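# Wind a cable around a reel held in one gripper

## Task

Using one gripper that is grasping the reel, pin the cable close to one of its ends beneath one of that gripper's fingers. Then wrap the cable around the reel's hub for more than one complete turn. Over almost all of that turn the cable must stay within roughly one cable thickness of the hub, and any stretch running the opposite way between the flanges is subtracted from the turn. Declare completion only while that same grip holds the reel steady and lifted above the table, the other arm's moving parts are clear of both reel and cable, and the other arm is not pressing hard against the holding arm.

## Robot and tools

Robot: two arms, left_arm and right_arm, each with a parallel two-finger gripper. The fingers point along the gripper's +z axis and move apart along its y axis. end_effector_position is the point between the finger pads, about 1 cm short of the tips. Each arm has a wrist camera whose cable counts as part of the arm if it touches anything.

Frame: every position, velocity, target and offset uses the scene frame. Its origin is at table-top height, midway between the nominal arm bases. +z is up, +x points out over the table, and left_arm is on the +y side. Camera image sides do not match arm names. Calibrated bases: left_arm at (+0.026, +0.249, 0) m, right_arm at (-0.034, -0.309, 0) m, both turned only slightly about z. Reported hand positions and orientations can be off by a few centimetres, more at long reach.

The 14-number row: used by execute_actions and by move. All values are plain numbers in [-1, 1]. Order: dx, dy, dz, rx, ry, rz, opening for left_arm, then the same seven for right_arm. Both arms are always included. dx, dy, dz, rx, ry, rz are offsets, not poses. They count from that arm's Hand target as it stood when the action or move began, along scene axes, with rotation about the Hand target's position. 1.0 equals 0.6 m for translation or 180 degrees for rotation. rx, ry, rz form a single rotation vector. A translation longer than 1.0 may be shortened along its line. Sending the same offset twice moves the arm twice. Opening is absolute: +1 is fully open (0.094 m) and -1 is closed. A 0 in the opening slot is a real command, so to leave a gripper alone, resend its current opening. Six zeros re-request the arm's current Hand target.

execute_actions(actions, cameras): actions is a list of up to 15 rows. Each row is one control step of 1/30 s. If fewer than 15 rows are given, the last row is held to fill out the action. Within one action, every row counts from the start pose, not from the row before it. An empty actions list returns state and all camera images, plus the scene number and actions remaining. cameras takes names, ["all"] or [].

move(target, speed, blend, opening_speed, grip_force, blocking, cameras): drives each gripper in a straight line toward its offset target. target is one 14-number row, or a list of up to 15 rows. Every row in the list is counted from the same starting Hand targets. Options:
- speed: m/s, 0.002 to 2.9, default 0.25. Turning is limited to twice that value in rad/s. Give one number or one per target.
- blend: corner rounding in metres. 0 means stop at each point.
- opening_speed: per second on the -1 to +1 scale, at least 0.2.
- grip_force: newtons per pad, 10 to 50. It persists until changed. Lower values close slowly.
- blocking=false: the move keeps running while you write.

The whole move lasts at most 10 s. Paths do not avoid obstacles or the other arm. Faster moves lag, stray and hit harder. Routing close to an arm's own base can flip its shoulder, so go around instead. The result ends with a move: line reporting done, off_target, moving, held or fault, plus any limits (paced means the command was clipped; held means steps were withheld). done means the arm is at rest within 10 mm and 2 degrees of its target. It says nothing about contact.

Other tools:
- wait(seconds 0-10): lets time pass while arms keep their last command.
- stop: brakes a running move.
- zoom_image(camera, region [x0,y0,x1,y1]): region is in pixels, at most 504x504, and works only on cameras in the latest images.
- read_manual: licence text only.
- finished_scene(scene): ends the scene for good.

Cameras, each 896x504: cam_head_left, cam_head_right, cam_high, cam_low, cam_left_wrist, cam_right_wrist.

Reading results:
- Hand target is the last commanded pose after clipping, and the next offsets count from it.
- A gripper may rest a few cm short of its Hand target because of friction or weight. Another command, even all zeros, re-requests it. If it still falls short, send the missing distance as an offset.
- Each control step clips orientation to within 40 degrees of the measured orientation, so big turns take several steps.
- grip_measured uses the opening scale. Empty, it reads up to about 2.5 mm wide. On a held part it reads below the part's width, and the force jumps to the set limit once the command is about 0.06 below first touch.
- Joint torques include gravity and carry offsets. Joints 1-3 wrap at ±28 N m.
- Joint velocities within noise means the arm is still.
- Tool commands lists each gripper's current command.
- MOTOR HOT appears at 75 °C. At 90 °C the arm folds up and becomes unusable, and at 100 °C it drops. Holding loads, stretching out or pushing against a blocked pose all heat the motors, even while you think.

Thinking time runs the scene clock. A running move continues during that time; otherwise the arms hold their last command.

Things to avoid:
- Dropping the reel or cable, letting anything leave the table, or releasing moving parts.
- Fast impacts, hard presses, or hitting heavy or fixed things.
- Grippers or wrist cameras touching each other. The clearance check does not protect them.
- Squeezing the other arm's fingers.
- Loading a camera cable.
- Arm stops.

A blocked arm keeps pressing. Free it by commanding its target back beyond where the gripper actually is. To release a grip, command an opening well above grip_measured.

Each tool is called after "Emit:" as name(argument=value, ...) on one line, values as JSON.

## Session

Emit:
execute_actions(actions=[])

Scene clock: 0.00 s.
left_arm: end_effector_position=(+0.4302, +0.2606, +0.1070) grip_measured=+1.000 end_effector_quat_wxyz=(+0.589, -0.051, +0.806, +0.028) | right_arm: end_effector_position=(+0.3600, -0.3583, +0.0965) grip_measured=+1.000 end_effector_quat_wxyz=(+0.584, +0.152, +0.792, -0.096)
Joint positions: left_arm=[0.024 1.539 0.39 0.838 -0.141 -0.061 0.094] | right_arm=[0.027 1.591 0.373 0.89 0.371 0.149 0.094]
Joint velocities: within noise
Joint torques (N m): no reading
Heat: left arm: 30 °C; right arm: 31 °C.
Hand target: left_arm +0.4302, +0.2607, +0.1069; +0.588, -0.052, +0.807, +0.028 | right_arm +0.3622, -0.3586, +0.1018; +0.589, +0.153, +0.788, -0.096
Tool commands: left_gripper/opening=+1.0 right_gripper/opening=+1.0

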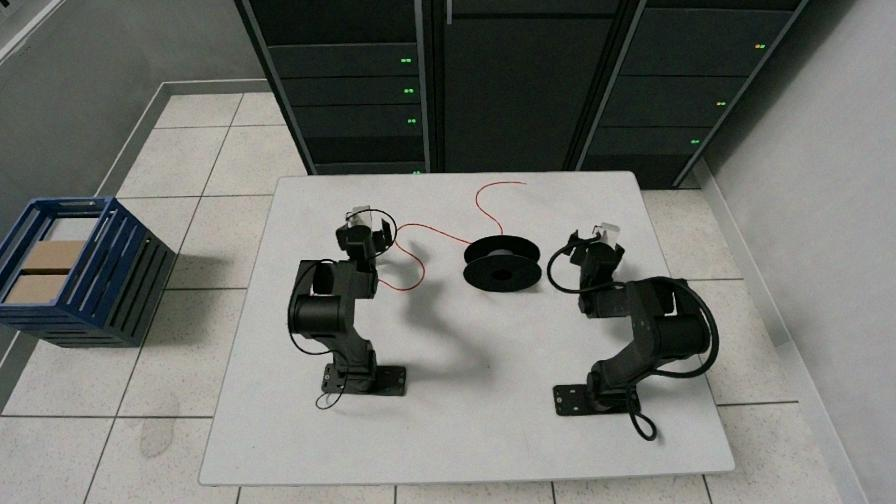

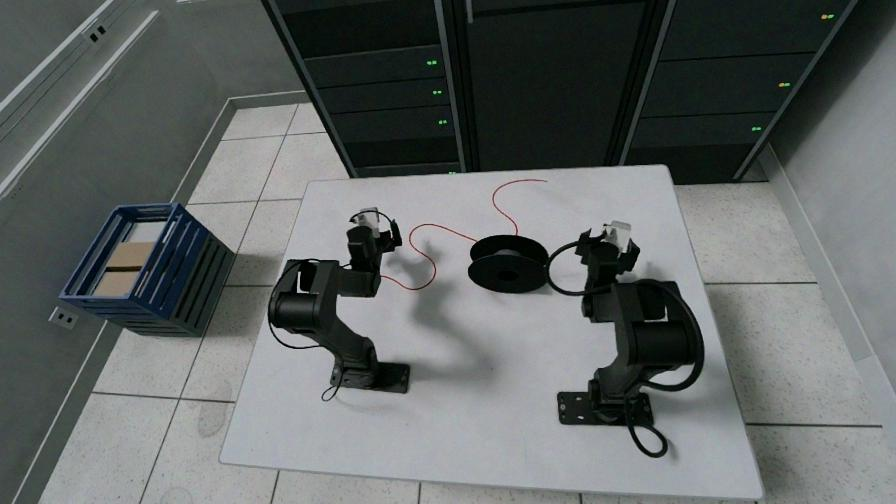

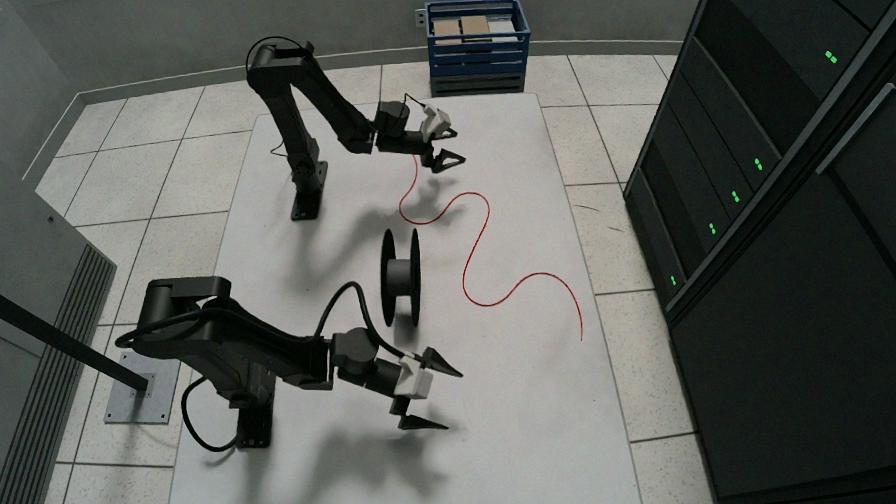

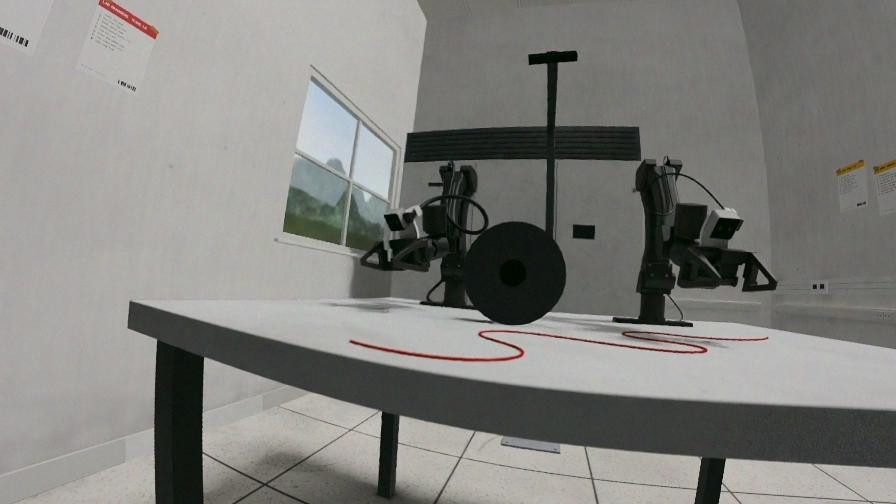

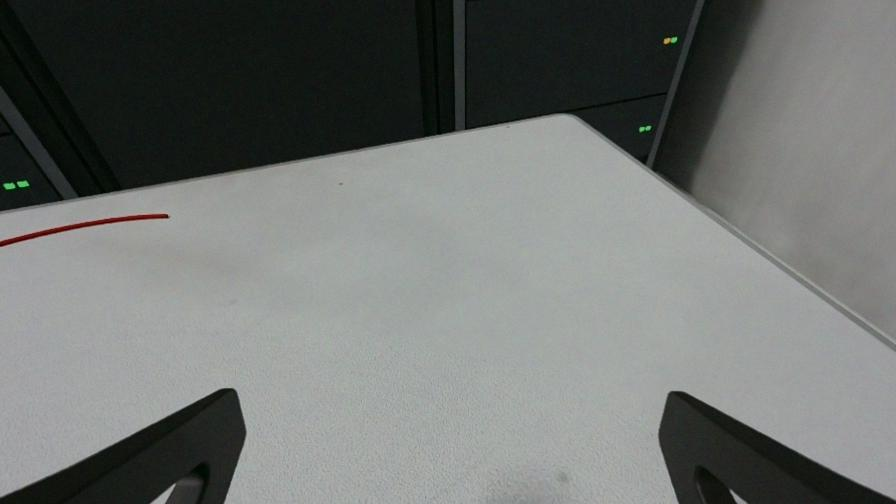

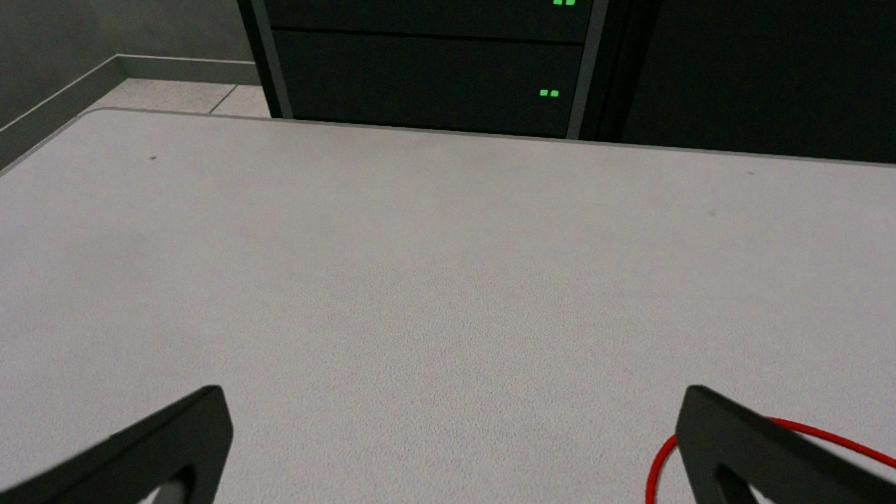

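Emit:
zoom_image(camera="cam_high", region=[340, 140, 640, 380])

Emit:
zoom_image(camera="cam_low", region=[330, 180, 790, 380])

Emit:
zoom_image(camera="cam_head_left", region=[320, 160, 640, 340])

Scaled by 1.680 from the camera's 896x504 image, which has a finer 1280x720 frame.

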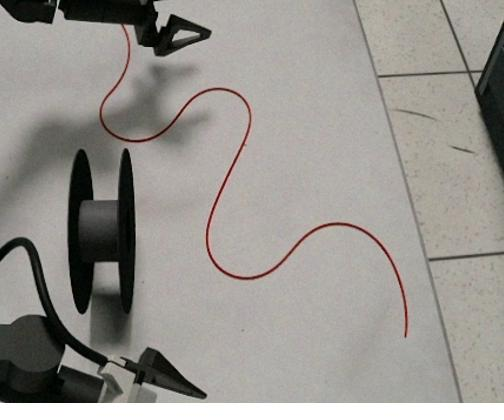

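Scaled by 1.096 from the camera's 896x504 image, which has a finer 1280x720 frame.

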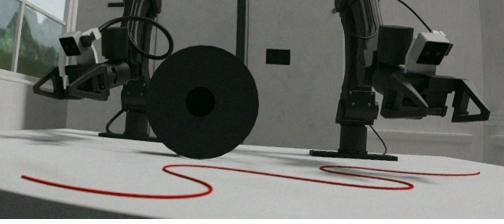

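Scaled by 1.575 from the camera's 896x504 image, which has a finer 1280x720 frame.

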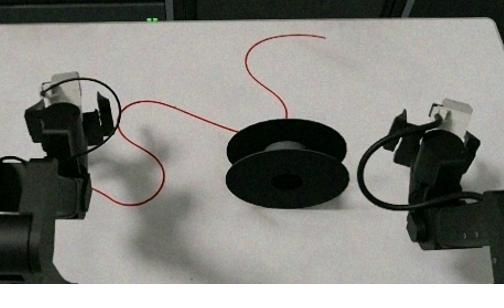

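Emit:
move(target=[-0.167, -0.033, 0.322, -0.019, 0.4, -0.035, 1, -0.05, 0.083, 0.333, -0.274, 0.381, 0.524, 1], speed=0.4, cameras=["all"])

Scene clock: 380.60 s.
left_arm: end_effector_position=(+0.3324, +0.2403, +0.2913) grip_measured=+1.000 end_effector_quat_wxyz=(+0.184, -0.002, +0.983, -0.003) | right_arm: end_effector_position=(+0.3365, -0.3115, +0.2867) grip_measured=+1.000 end_effector_quat_wxyz=(-0.129, +0.690, -0.700, +0.130)
Joint positions: left_arm=[0.024 1.524 1.885 -1.56 -0.008 -0.039 0.094] | right_arm=[-0.02 1.773 2.137 -1.567 0.001 -1.567 0.094]
Joint torques (N m): left_arm=[0.47 -6.08 9.09 0.6 -0.02 0.14] | right_arm=[0.5 -9.73 7.35 0.87 -0.06 -0.06]
Heat: left arm: 41 °C; right arm: 48 °C.
Hand target: left_arm +0.3301, +0.2409, +0.3001; +0.001, +0.000, +1.000, +0.001 | right_arm +0.3322, -0.3088, +0.3015; +0.000, +0.707, -0.707, -0.001
Off the commanded pose: left_arm 0.009 m, 21 deg | right_arm 0.016 m, 21 deg.
joint sent to its limit (left arm) — joint 4 (wrist pitch), lower limit. The joint targets are off in orientation, not in position.
joint sent to its limit (right arm) — joint 4 (wrist pitch), lower limit. The joint targets are off in orientation, not in position.
move: off_target (left_arm, right_arm)
camera_calibration:
cam_left_wrist: T_world_to_cam=[[0.00241301, -0.999977, 0.00635106, 0.238533], [-0.995903, -0.001829, 0.0904051, 0.340621], [-0.0903914, -0.00654319, -0.995885, 0.409301], [0, 0, 0, 1]] pos_world=[0.375647, 0.241829, 0.375308]
cam_right_wrist: T_world_to_cam=[[0.939848, -0.00220916, 0.341584, -0.413382], [-0.138469, -0.9166, 0.375061, -0.306309], [0.312268, -0.399799, -0.861771, 0.112174], [0, 0, 0, 1]] pos_world=[0.311074, -0.236829, 0.352758]

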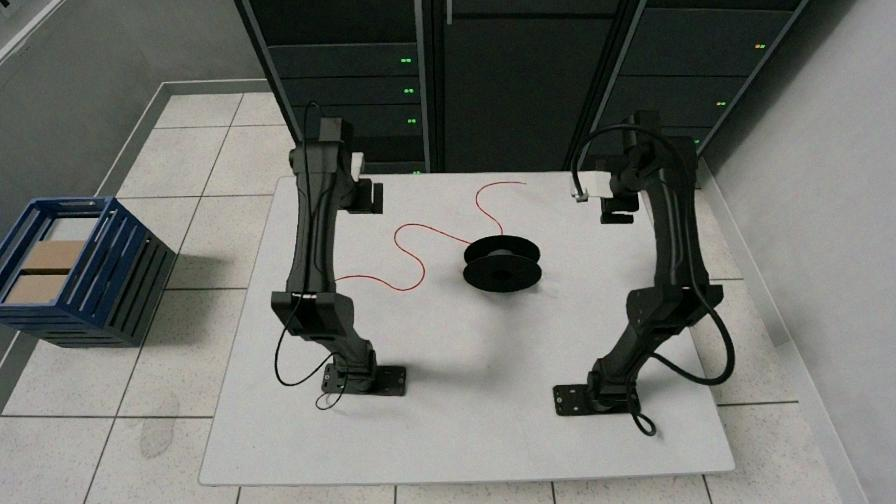

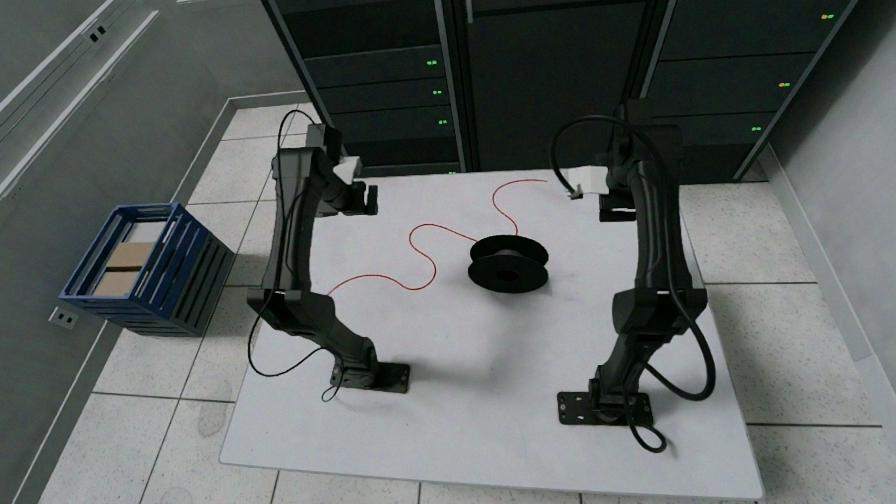

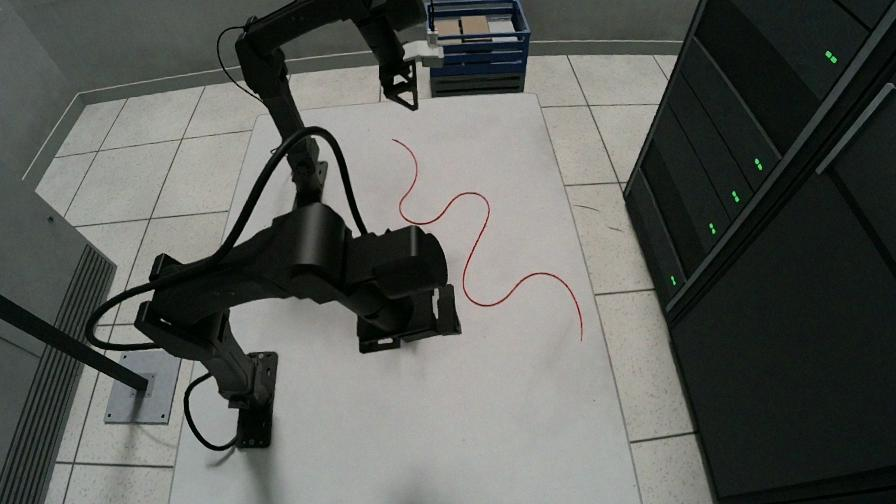

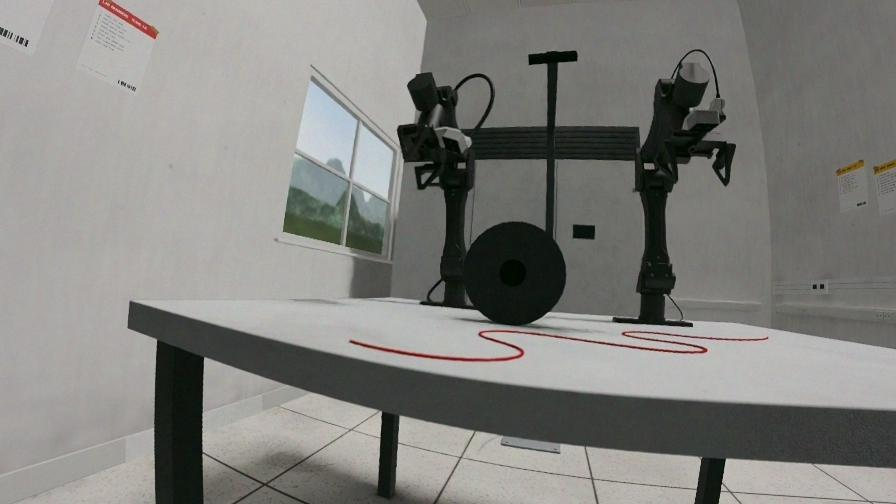

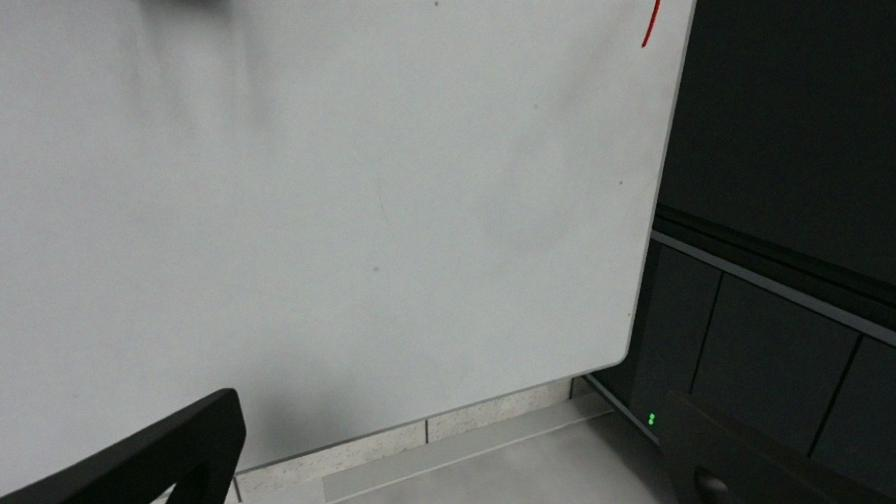

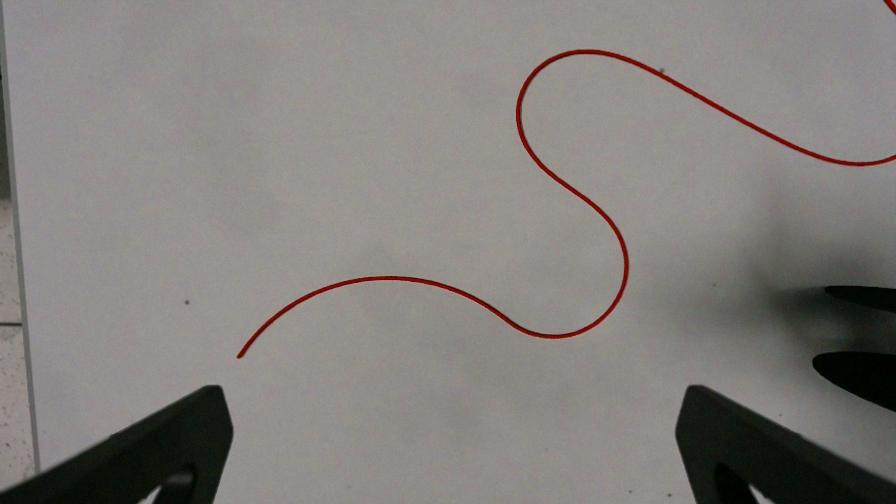

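Emit:
zoom_image(camera="cam_head_left", region=[440, 210, 568, 310])

Emit:
zoom_image(camera="cam_head_right", region=[440, 210, 568, 310])

Emit:
zoom_image(camera="cam_low", region=[420, 190, 620, 350])

Scaled by 3.938 from the camera's 896x504 image, which has a finer 1280x720 frame.

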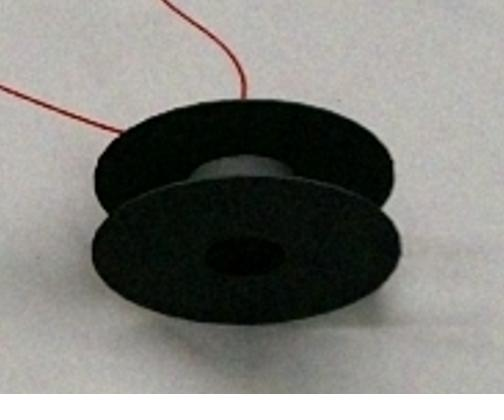

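Scaled by 3.938 from the camera's 896x504 image, which has a finer 1280x720 frame.

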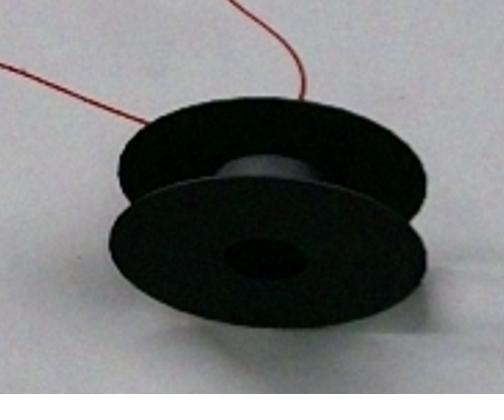

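Scaled by 2.520 from the camera's 896x504 image, which has a finer 1280x720 frame.

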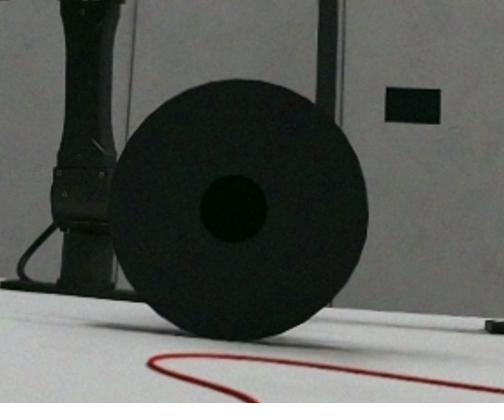

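Emit:
move(target=[0.0, -0.2015, -0.2083, -0.302, -0.302, -0.4313, 1, 0, 0, 0, 0, 0, 0, 1], speed=0.4, cameras=["all"])

Scene clock: 611.57 s.
left_arm: end_effector_position=(+0.3240, +0.1224, +0.1701) grip_measured=+1.000 end_effector_quat_wxyz=(+0.395, +0.581, +0.587, -0.401) | right_arm: end_effector_position=(+0.3365, -0.3118, +0.2867) grip_measured=+1.000 end_effector_quat_wxyz=(-0.128, +0.691, -0.700, +0.130)
Joint positions: left_arm=[0.195 1.81 1.278 -1.369 1.174 1.915 0.094] | right_arm=[-0.02 1.773 2.137 -1.567 0.002 -1.568 0.094]
Joint torques (N m): left_arm=[-0.34 -6.39 9.18 -0.44 0.67 0.22] | right_arm=[0.55 -9.77 7.35 0.86 -0.05 -0.03]
Heat: left arm: 33 °C; right arm: 38 °C.
Hand target: left_arm +0.3300, +0.1200, +0.1751; +0.406, +0.579, +0.579, -0.406 | right_arm +0.3322, -0.3087, +0.3015; +0.000, +0.707, -0.707, -0.001
Off the commanded pose: left_arm 0.008 m, 2 deg | right_arm 0.016 m, 21 deg.
joint sent to its limit (right arm) — joint 4 (wrist pitch), lower limit. The joint targets are off in orientation, not in position.
move: off_target (right_arm)
camera_calibration:
cam_left_wrist: T_world_to_cam=[[-0.999936, -0.00262889, 0.0110068, 0.323268], [-0.00933096, 0.741843, -0.670509, 0.0617894], [-0.0064026, -0.670569, -0.74182, 0.297905], [0, 0, 0, 1]] pos_world=[0.325731, 0.154777, 0.258864]
cam_right_wrist: T_world_to_cam=[[0.939846, -0.0011925, 0.341597, -0.413109], [-0.138072, -0.915994, 0.376684, -0.307001], [0.312451, -0.40119, -0.861058, 0.111368], [0, 0, 0, 1]] pos_world=[0.311073, -0.237024, 0.352654]

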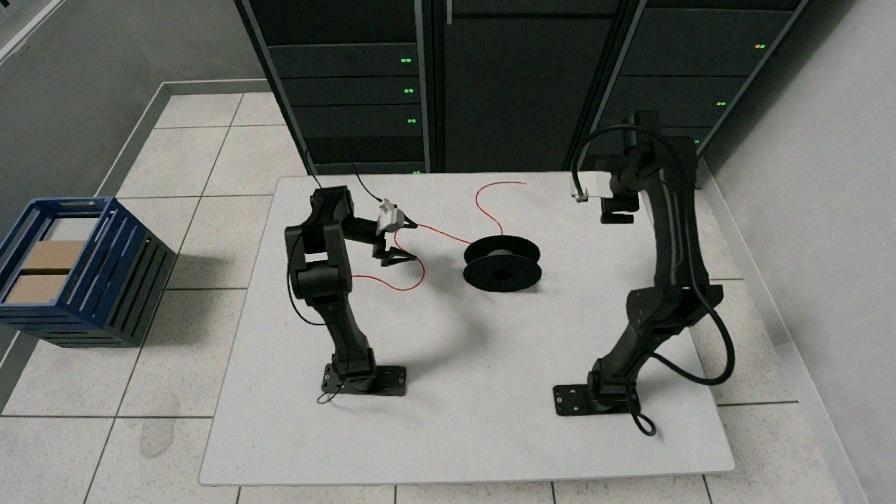

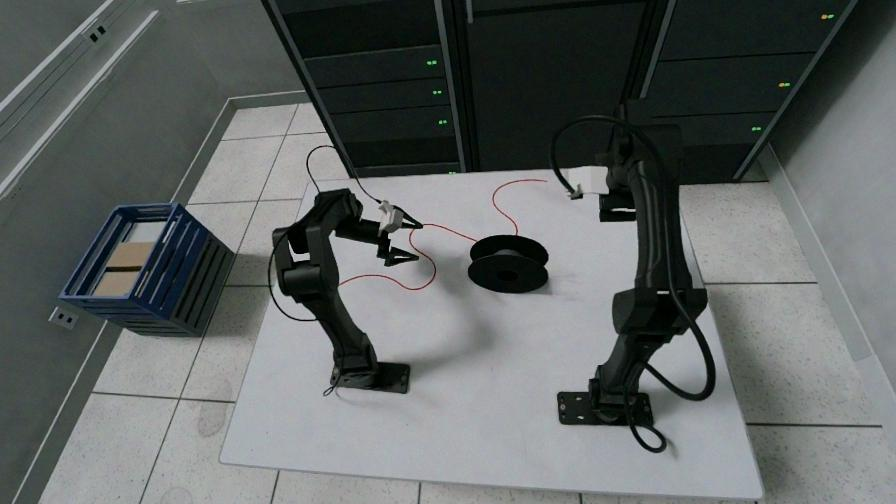

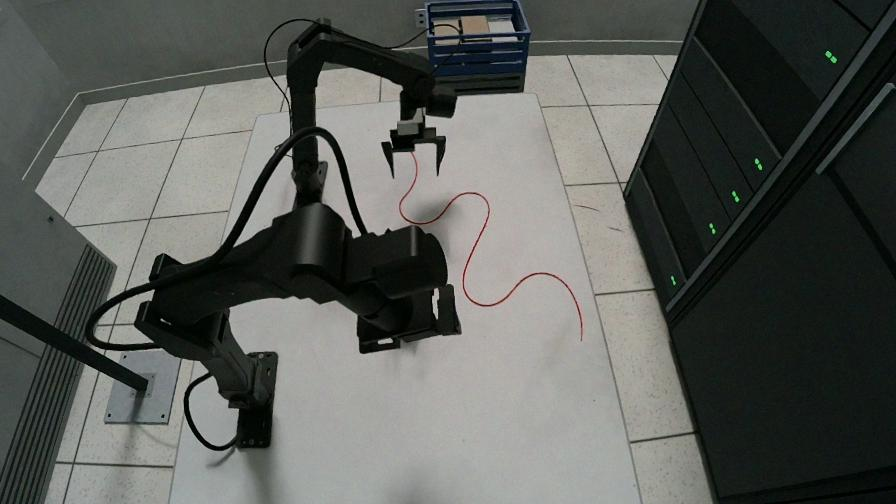

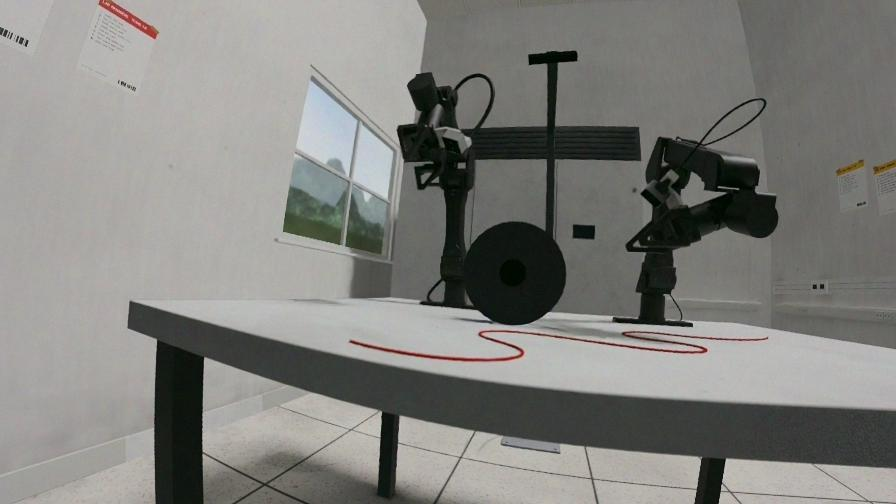

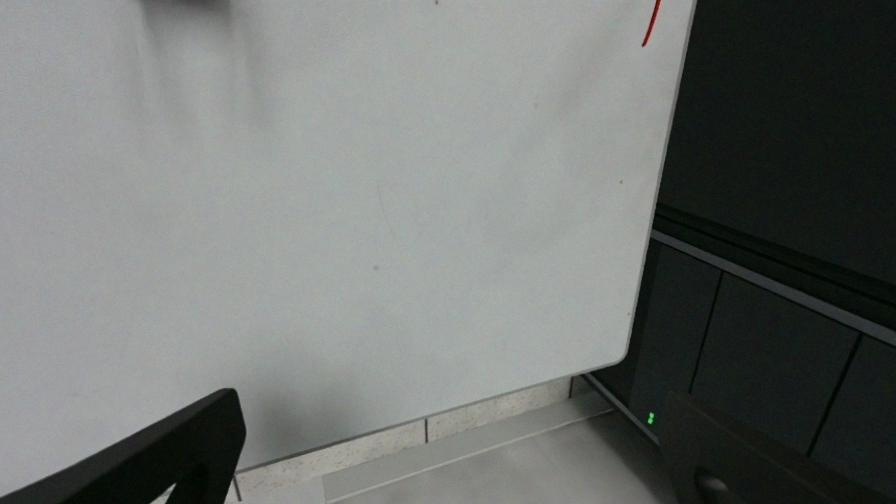

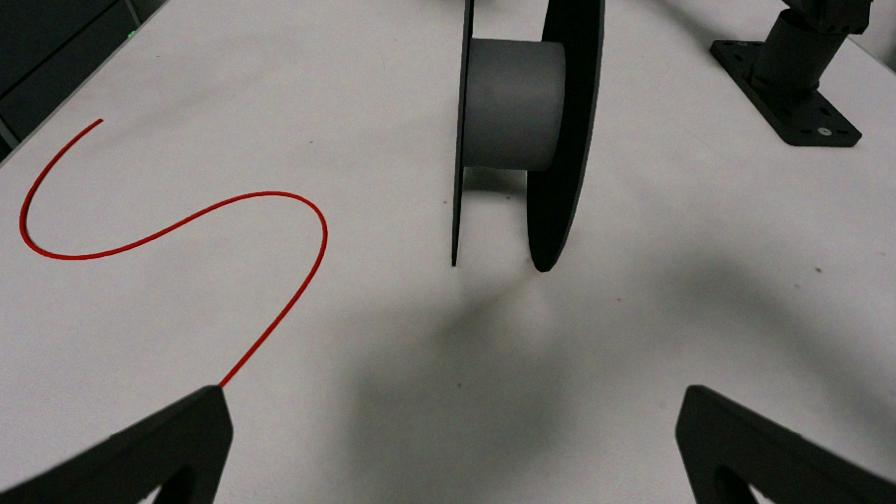

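Emit:
zoom_image(camera="cam_right_wrist", region=[400, 0, 660, 300])

Scaled by 1.680 from the camera's 896x504 image, which has a finer 1280x720 frame.

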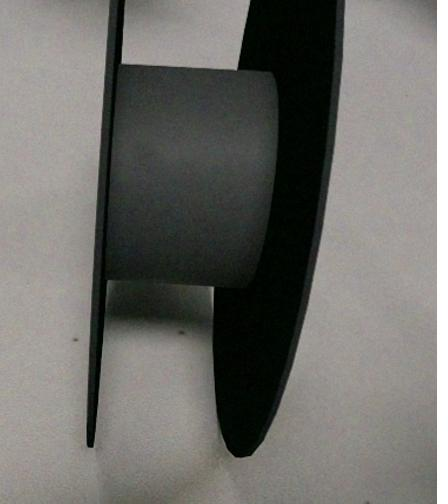

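Emit:
move(target=[0.0067, -0.0907, -0.0083, 0, 0, -0.0264, -0.06, 0, 0, 0, 0, 0, 0, 1], speed=0.25, cameras=["cam_right_wrist", "cam_high"])

Scene clock: 654.90 s.
left_arm: end_effector_position=(+0.3297, +0.0677, +0.1649) grip_measured=-0.057 end_effector_quat_wxyz=(+0.378, +0.607, +0.560, -0.418) | right_arm: end_effector_position=(+0.3365, -0.3118, +0.2867) grip_measured=+1.000 end_effector_quat_wxyz=(-0.128, +0.691, -0.700, +0.130)
Joint positions: left_arm=[0.014 1.824 1.287 -1.144 1.195 1.679 0.044] | right_arm=[-0.02 1.773 2.137 -1.567 0.002 -1.568 0.094]
Joint torques (N m): left_arm=[0.23 -7.73 8.05 0.06 0.67 -0.01] | right_arm=[0.54 -9.72 7.32 0.87 -0.06 -0.04]
Heat: left arm: 34 °C; right arm: 37 °C.
Hand target: left_arm +0.3340, +0.0656, +0.1702; +0.389, +0.602, +0.554, -0.422 | right_arm +0.3322, -0.3087, +0.3015; +0.000, +0.707, -0.707, -0.001
Off the commanded pose: left_arm 0.007 m, 2 deg | right_arm 0.016 m, 21 deg.
joint sent to its limit (right arm) — joint 4 (wrist pitch), lower limit. The joint targets are off in orientation, not in position.
move: off_target (right_arm)
camera_calibration:
cam_right_wrist: T_world_to_cam=[[0.939846, -0.0011925, 0.341597, -0.413109], [-0.138072, -0.915994, 0.376684, -0.307001], [0.312451, -0.40119, -0.861058, 0.111368], [0, 0, 0, 1]] pos_world=[0.311073, -0.237024, 0.352654]
Images, in order (width x height): cam_high 896x504, cam_right_wrist 896x504.

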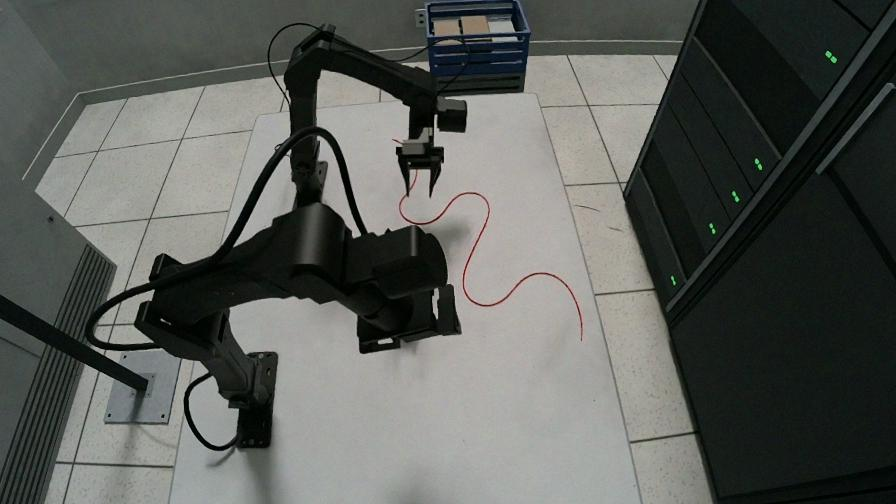

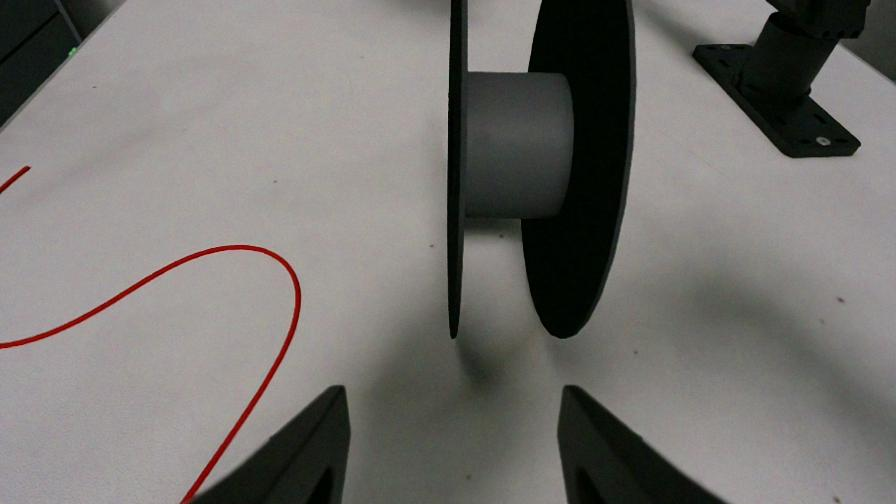

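Emit:
move(target=[-0.0156, -0.1874, -0.0684, 0, 0, 0, -0.06, 0, 0, 0, 0, 0, 0, 1], speed=0.15, cameras=["cam_right_wrist", "cam_low", "cam_head_left"])

Scene clock: 665.07 s.
left_arm: end_effector_position=(+0.3306, -0.0485, +0.1264) grip_measured=-0.057 end_effector_quat_wxyz=(+0.389, +0.603, +0.556, -0.419) | right_arm: end_effector_position=(+0.3365, -0.3118, +0.2867) grip_measured=+1.000 end_effector_quat_wxyz=(-0.128, +0.691, -0.700, +0.130)
Joint positions: left_arm=[-0.327 1.813 1.023 -0.09 1.105 0.828 0.044] | right_arm=[-0.02 1.773 2.137 -1.567 0.002 -1.568 0.094]
Joint torques (N m): left_arm=[0.09 -10.77 5.42 1.01 0.41 0.01] | right_arm=[0.57 -9.73 7.34 0.86 -0.06 -0.04]
Heat: left arm: 34 °C; right arm: 37 °C.
Hand target: left_arm +0.3247, -0.0469, +0.1292; +0.389, +0.602, +0.554, -0.422 | right_arm +0.3322, -0.3087, +0.3015; +0.000, +0.707, -0.707, -0.001
Off the commanded pose: left_arm 0.007 m, 0 deg | right_arm 0.016 m, 21 deg.
joint sent to its limit (right arm) — joint 4 (wrist pitch), lower limit. The joint targets are off in orientation, not in position.
move: off_target (right_arm)
camera_calibration:
cam_right_wrist: T_world_to_cam=[[0.939846, -0.0011925, 0.341597, -0.413109], [-0.138072, -0.915994, 0.376684, -0.307001], [0.312451, -0.40119, -0.861058, 0.111368], [0, 0, 0, 1]] pos_world=[0.311073, -0.237024, 0.352654]
Images, in order (width x height): cam_head_left 896x504, cam_low 896x504, cam_right_wrist 896x504.

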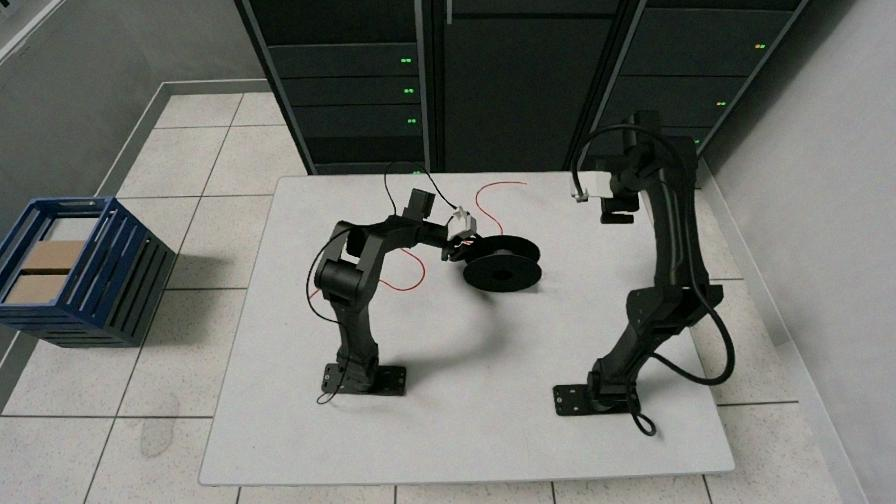

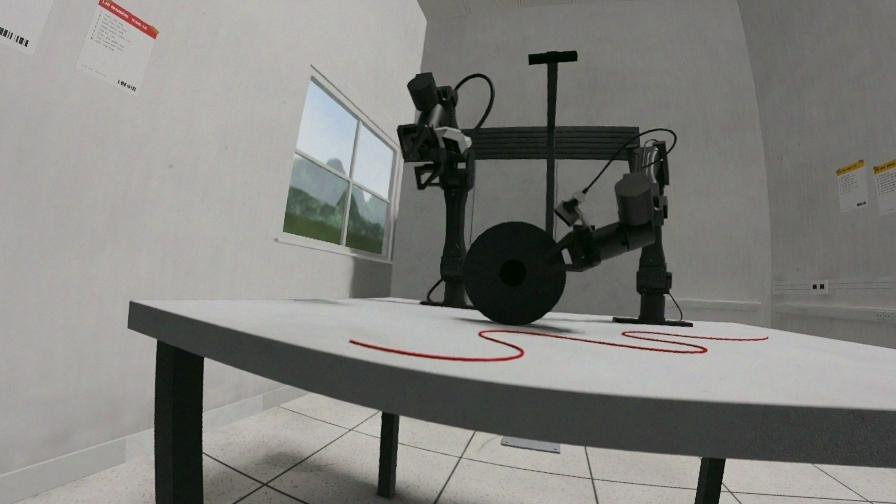

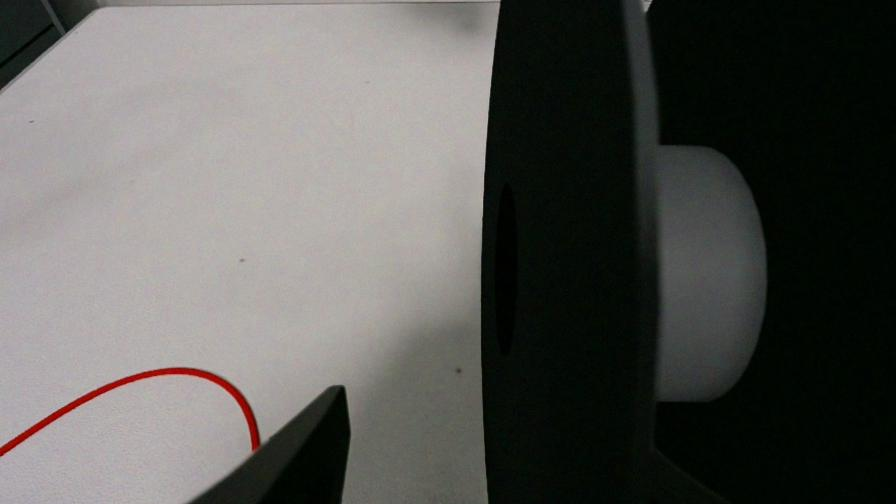

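Emit:
move(target=[-0.0233, 0, 0, 0, 0, 0, -0.06, 0, 0, 0, 0, 0, 0, 1], speed=0.1, cameras=["cam_right_wrist"])

Scene clock: 673.97 s.
left_arm: end_effector_position=(+0.3177, -0.0475, +0.1268) grip_measured=-0.057 end_effector_quat_wxyz=(+0.390, +0.602, +0.557, -0.419) | right_arm: end_effector_position=(+0.3365, -0.3118, +0.2867) grip_measured=+1.000 end_effector_quat_wxyz=(-0.128, +0.691, -0.700, +0.130)
Joint positions: left_arm=[-0.34 1.767 0.96 -0.049 1.095 0.801 0.044] | right_arm=[-0.02 1.773 2.137 -1.567 0.002 -1.568 0.094]
Joint torques (N m): left_arm=[-0.44 -10.41 5.23 1.01 0.38 -0.05] | right_arm=[0.51 -9.73 7.34 0.85 -0.05 -0.04]
Heat: left arm: 33 °C; right arm: 37 °C.
Hand target: left_arm +0.3108, -0.0468, +0.1292; +0.389, +0.602, +0.554, -0.422 | right_arm +0.3322, -0.3087, +0.3015; +0.000, +0.707, -0.707, -0.001
Off the commanded pose: left_arm 0.007 m, 0 deg | right_arm 0.016 m, 21 deg.
joint sent to its limit (right arm) — joint 4 (wrist pitch), lower limit. The joint targets are off in orientation, not in position.
move: off_target (right_arm)
camera_calibration:
cam_right_wrist: T_world_to_cam=[[0.939846, -0.0011925, 0.341597, -0.413109], [-0.138072, -0.915994, 0.376684, -0.307001], [0.312451, -0.40119, -0.861058, 0.111368], [0, 0, 0, 1]] pos_world=[0.311073, -0.237024, 0.352654]
Images, in order (width x height): cam_right_wrist 896x504.

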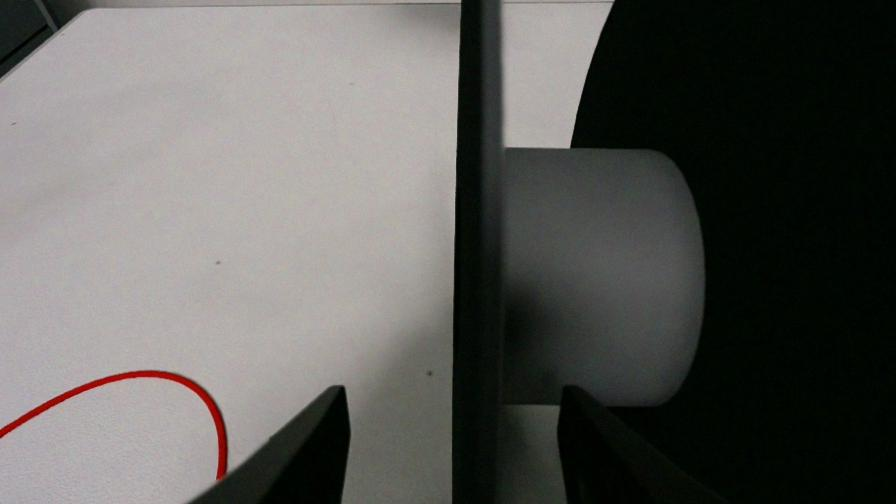

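Emit:
move(target=[-0.006, 0, 0, 0, 0, 0, -0.06, 0, 0, 0, 0, 0, 0, 1], speed=0.1, cameras=["cam_right_wrist"])

Emit:
move(target=[0, 0, 0, 0, 0, 0, -1, 0, 0, 0, 0, 0, 0, 1], speed=0.1, opening_speed=0.35, cameras=["cam_right_wrist", "cam_low"])

Scene clock: 682.67 s.
left_arm: end_effector_position=(+0.3146, -0.0472, +0.1267) grip_measured=-0.057 end_effector_quat_wxyz=(+0.390, +0.602, +0.557, -0.418) | right_arm: end_effector_position=(+0.3365, -0.3118, +0.2867) grip_measured=+1.000 end_effector_quat_wxyz=(-0.128, +0.691, -0.700, +0.130)
Joint positions: left_arm=[-0.343 1.755 0.944 -0.038 1.092 0.793 0.044] | right_arm=[-0.02 1.773 2.137 -1.567 0.002 -1.568 0.094]
Joint torques (N m): left_arm=[-0.35 -10.22 5.35 1.02 0.39 -0.04] | right_arm=[0.54 -9.76 7.34 0.86 -0.06 -0.04]
Heat: left arm: 33 °C; right arm: 37 °C.
Hand target: left_arm +0.3072, -0.0468, +0.1292; +0.389, +0.602, +0.554, -0.422 | right_arm +0.3322, -0.3087, +0.3015; +0.000, +0.707, -0.707, -0.001
Off the commanded pose: left_arm 0.008 m, 1 deg | right_arm 0.016 m, 21 deg.
joint sent to its limit (right arm) — joint 4 (wrist pitch), lower limit. The joint targets are off in orientation, not in position.
move: off_target (right_arm)
camera_calibration:
cam_right_wrist: T_world_to_cam=[[0.939846, -0.0011925, 0.341597, -0.413109], [-0.138072, -0.915994, 0.376684, -0.307001], [0.312451, -0.40119, -0.861058, 0.111368], [0, 0, 0, 1]] pos_world=[0.311073, -0.237024, 0.352654]
Images, in order (width x height): cam_right_wrist 896x504.

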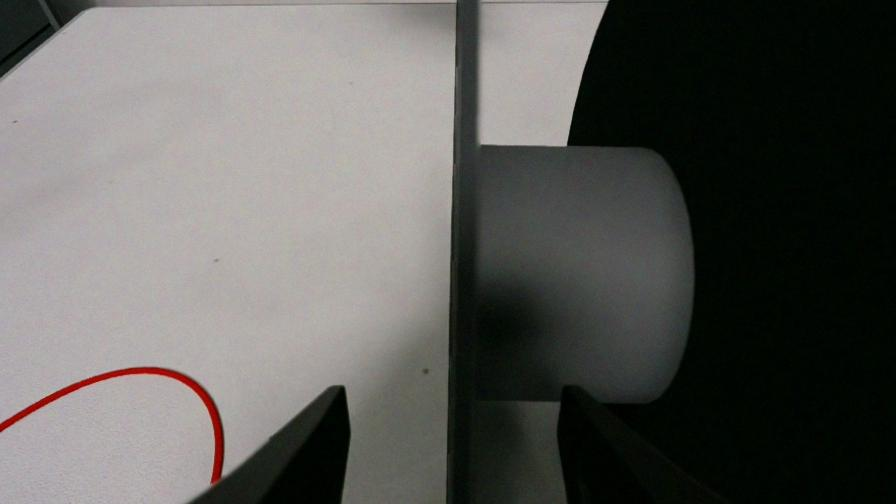

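Scene clock: 685.57 s.
left_arm: end_effector_position=(+0.3149, -0.0474, +0.1267) grip_measured=-0.965 end_effector_quat_wxyz=(+0.390, +0.602, +0.557, -0.418) | right_arm: end_effector_position=(+0.3365, -0.3118, +0.2867) grip_measured=+1.000 end_effector_quat_wxyz=(-0.128, +0.691, -0.700, +0.130)
Joint positions: left_arm=[-0.343 1.755 0.944 -0.036 1.091 0.792 0.002] | right_arm=[-0.02 1.773 2.137 -1.567 0.002 -1.568 0.094]
Joint torques (N m): left_arm=[-0.7 -10.24 5.12 1.03 0.39 -0.01] | right_arm=[0.53 -9.77 7.34 0.86 -0.06 -0.03]
Heat: left arm: 33 °C; right arm: 36 °C.
Hand target: left_arm +0.3070, -0.0469, +0.1292; +0.389, +0.602, +0.554, -0.422 | right_arm +0.3322, -0.3087, +0.3015; +0.000, +0.707, -0.707, -0.001
Off the commanded pose: left_arm 0.008 m, 1 deg | right_arm 0.016 m, 21 deg.
joint sent to its limit (right arm) — joint 4 (wrist pitch), lower limit. The joint targets are off in orientation, not in position.
move: off_target (right_arm)
camera_calibration:
cam_right_wrist: T_world_to_cam=[[0.939846, -0.0011925, 0.341597, -0.413109], [-0.138072, -0.915994, 0.376684, -0.307001], [0.312451, -0.40119, -0.861058, 0.111368], [0, 0, 0, 1]] pos_world=[0.311073, -0.237024, 0.352654]
Images, in order (width x height): cam_low 896x504, cam_right_wrist 896x504.

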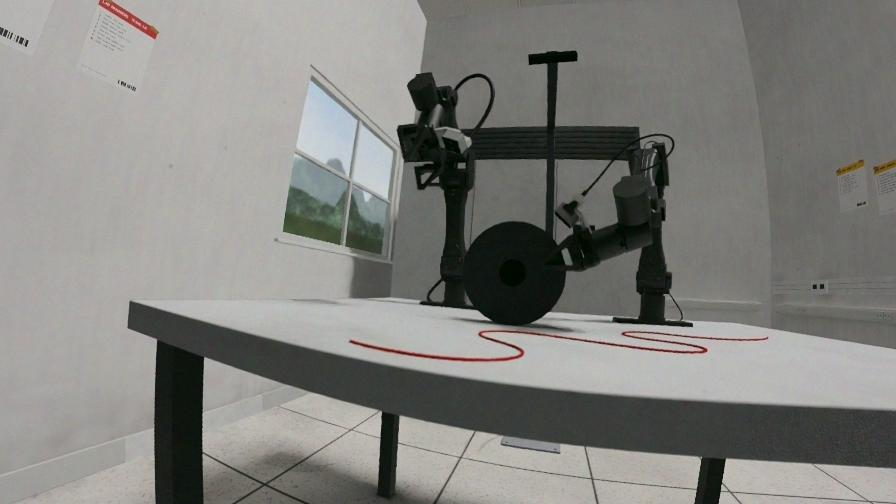

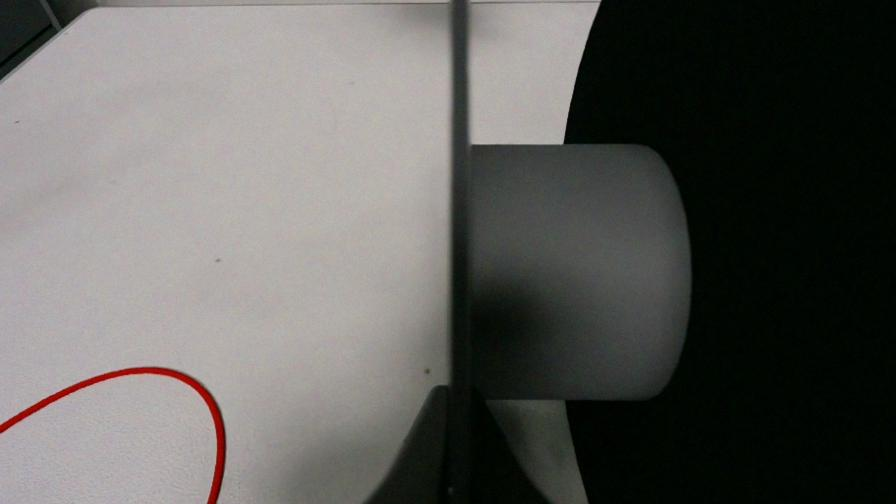

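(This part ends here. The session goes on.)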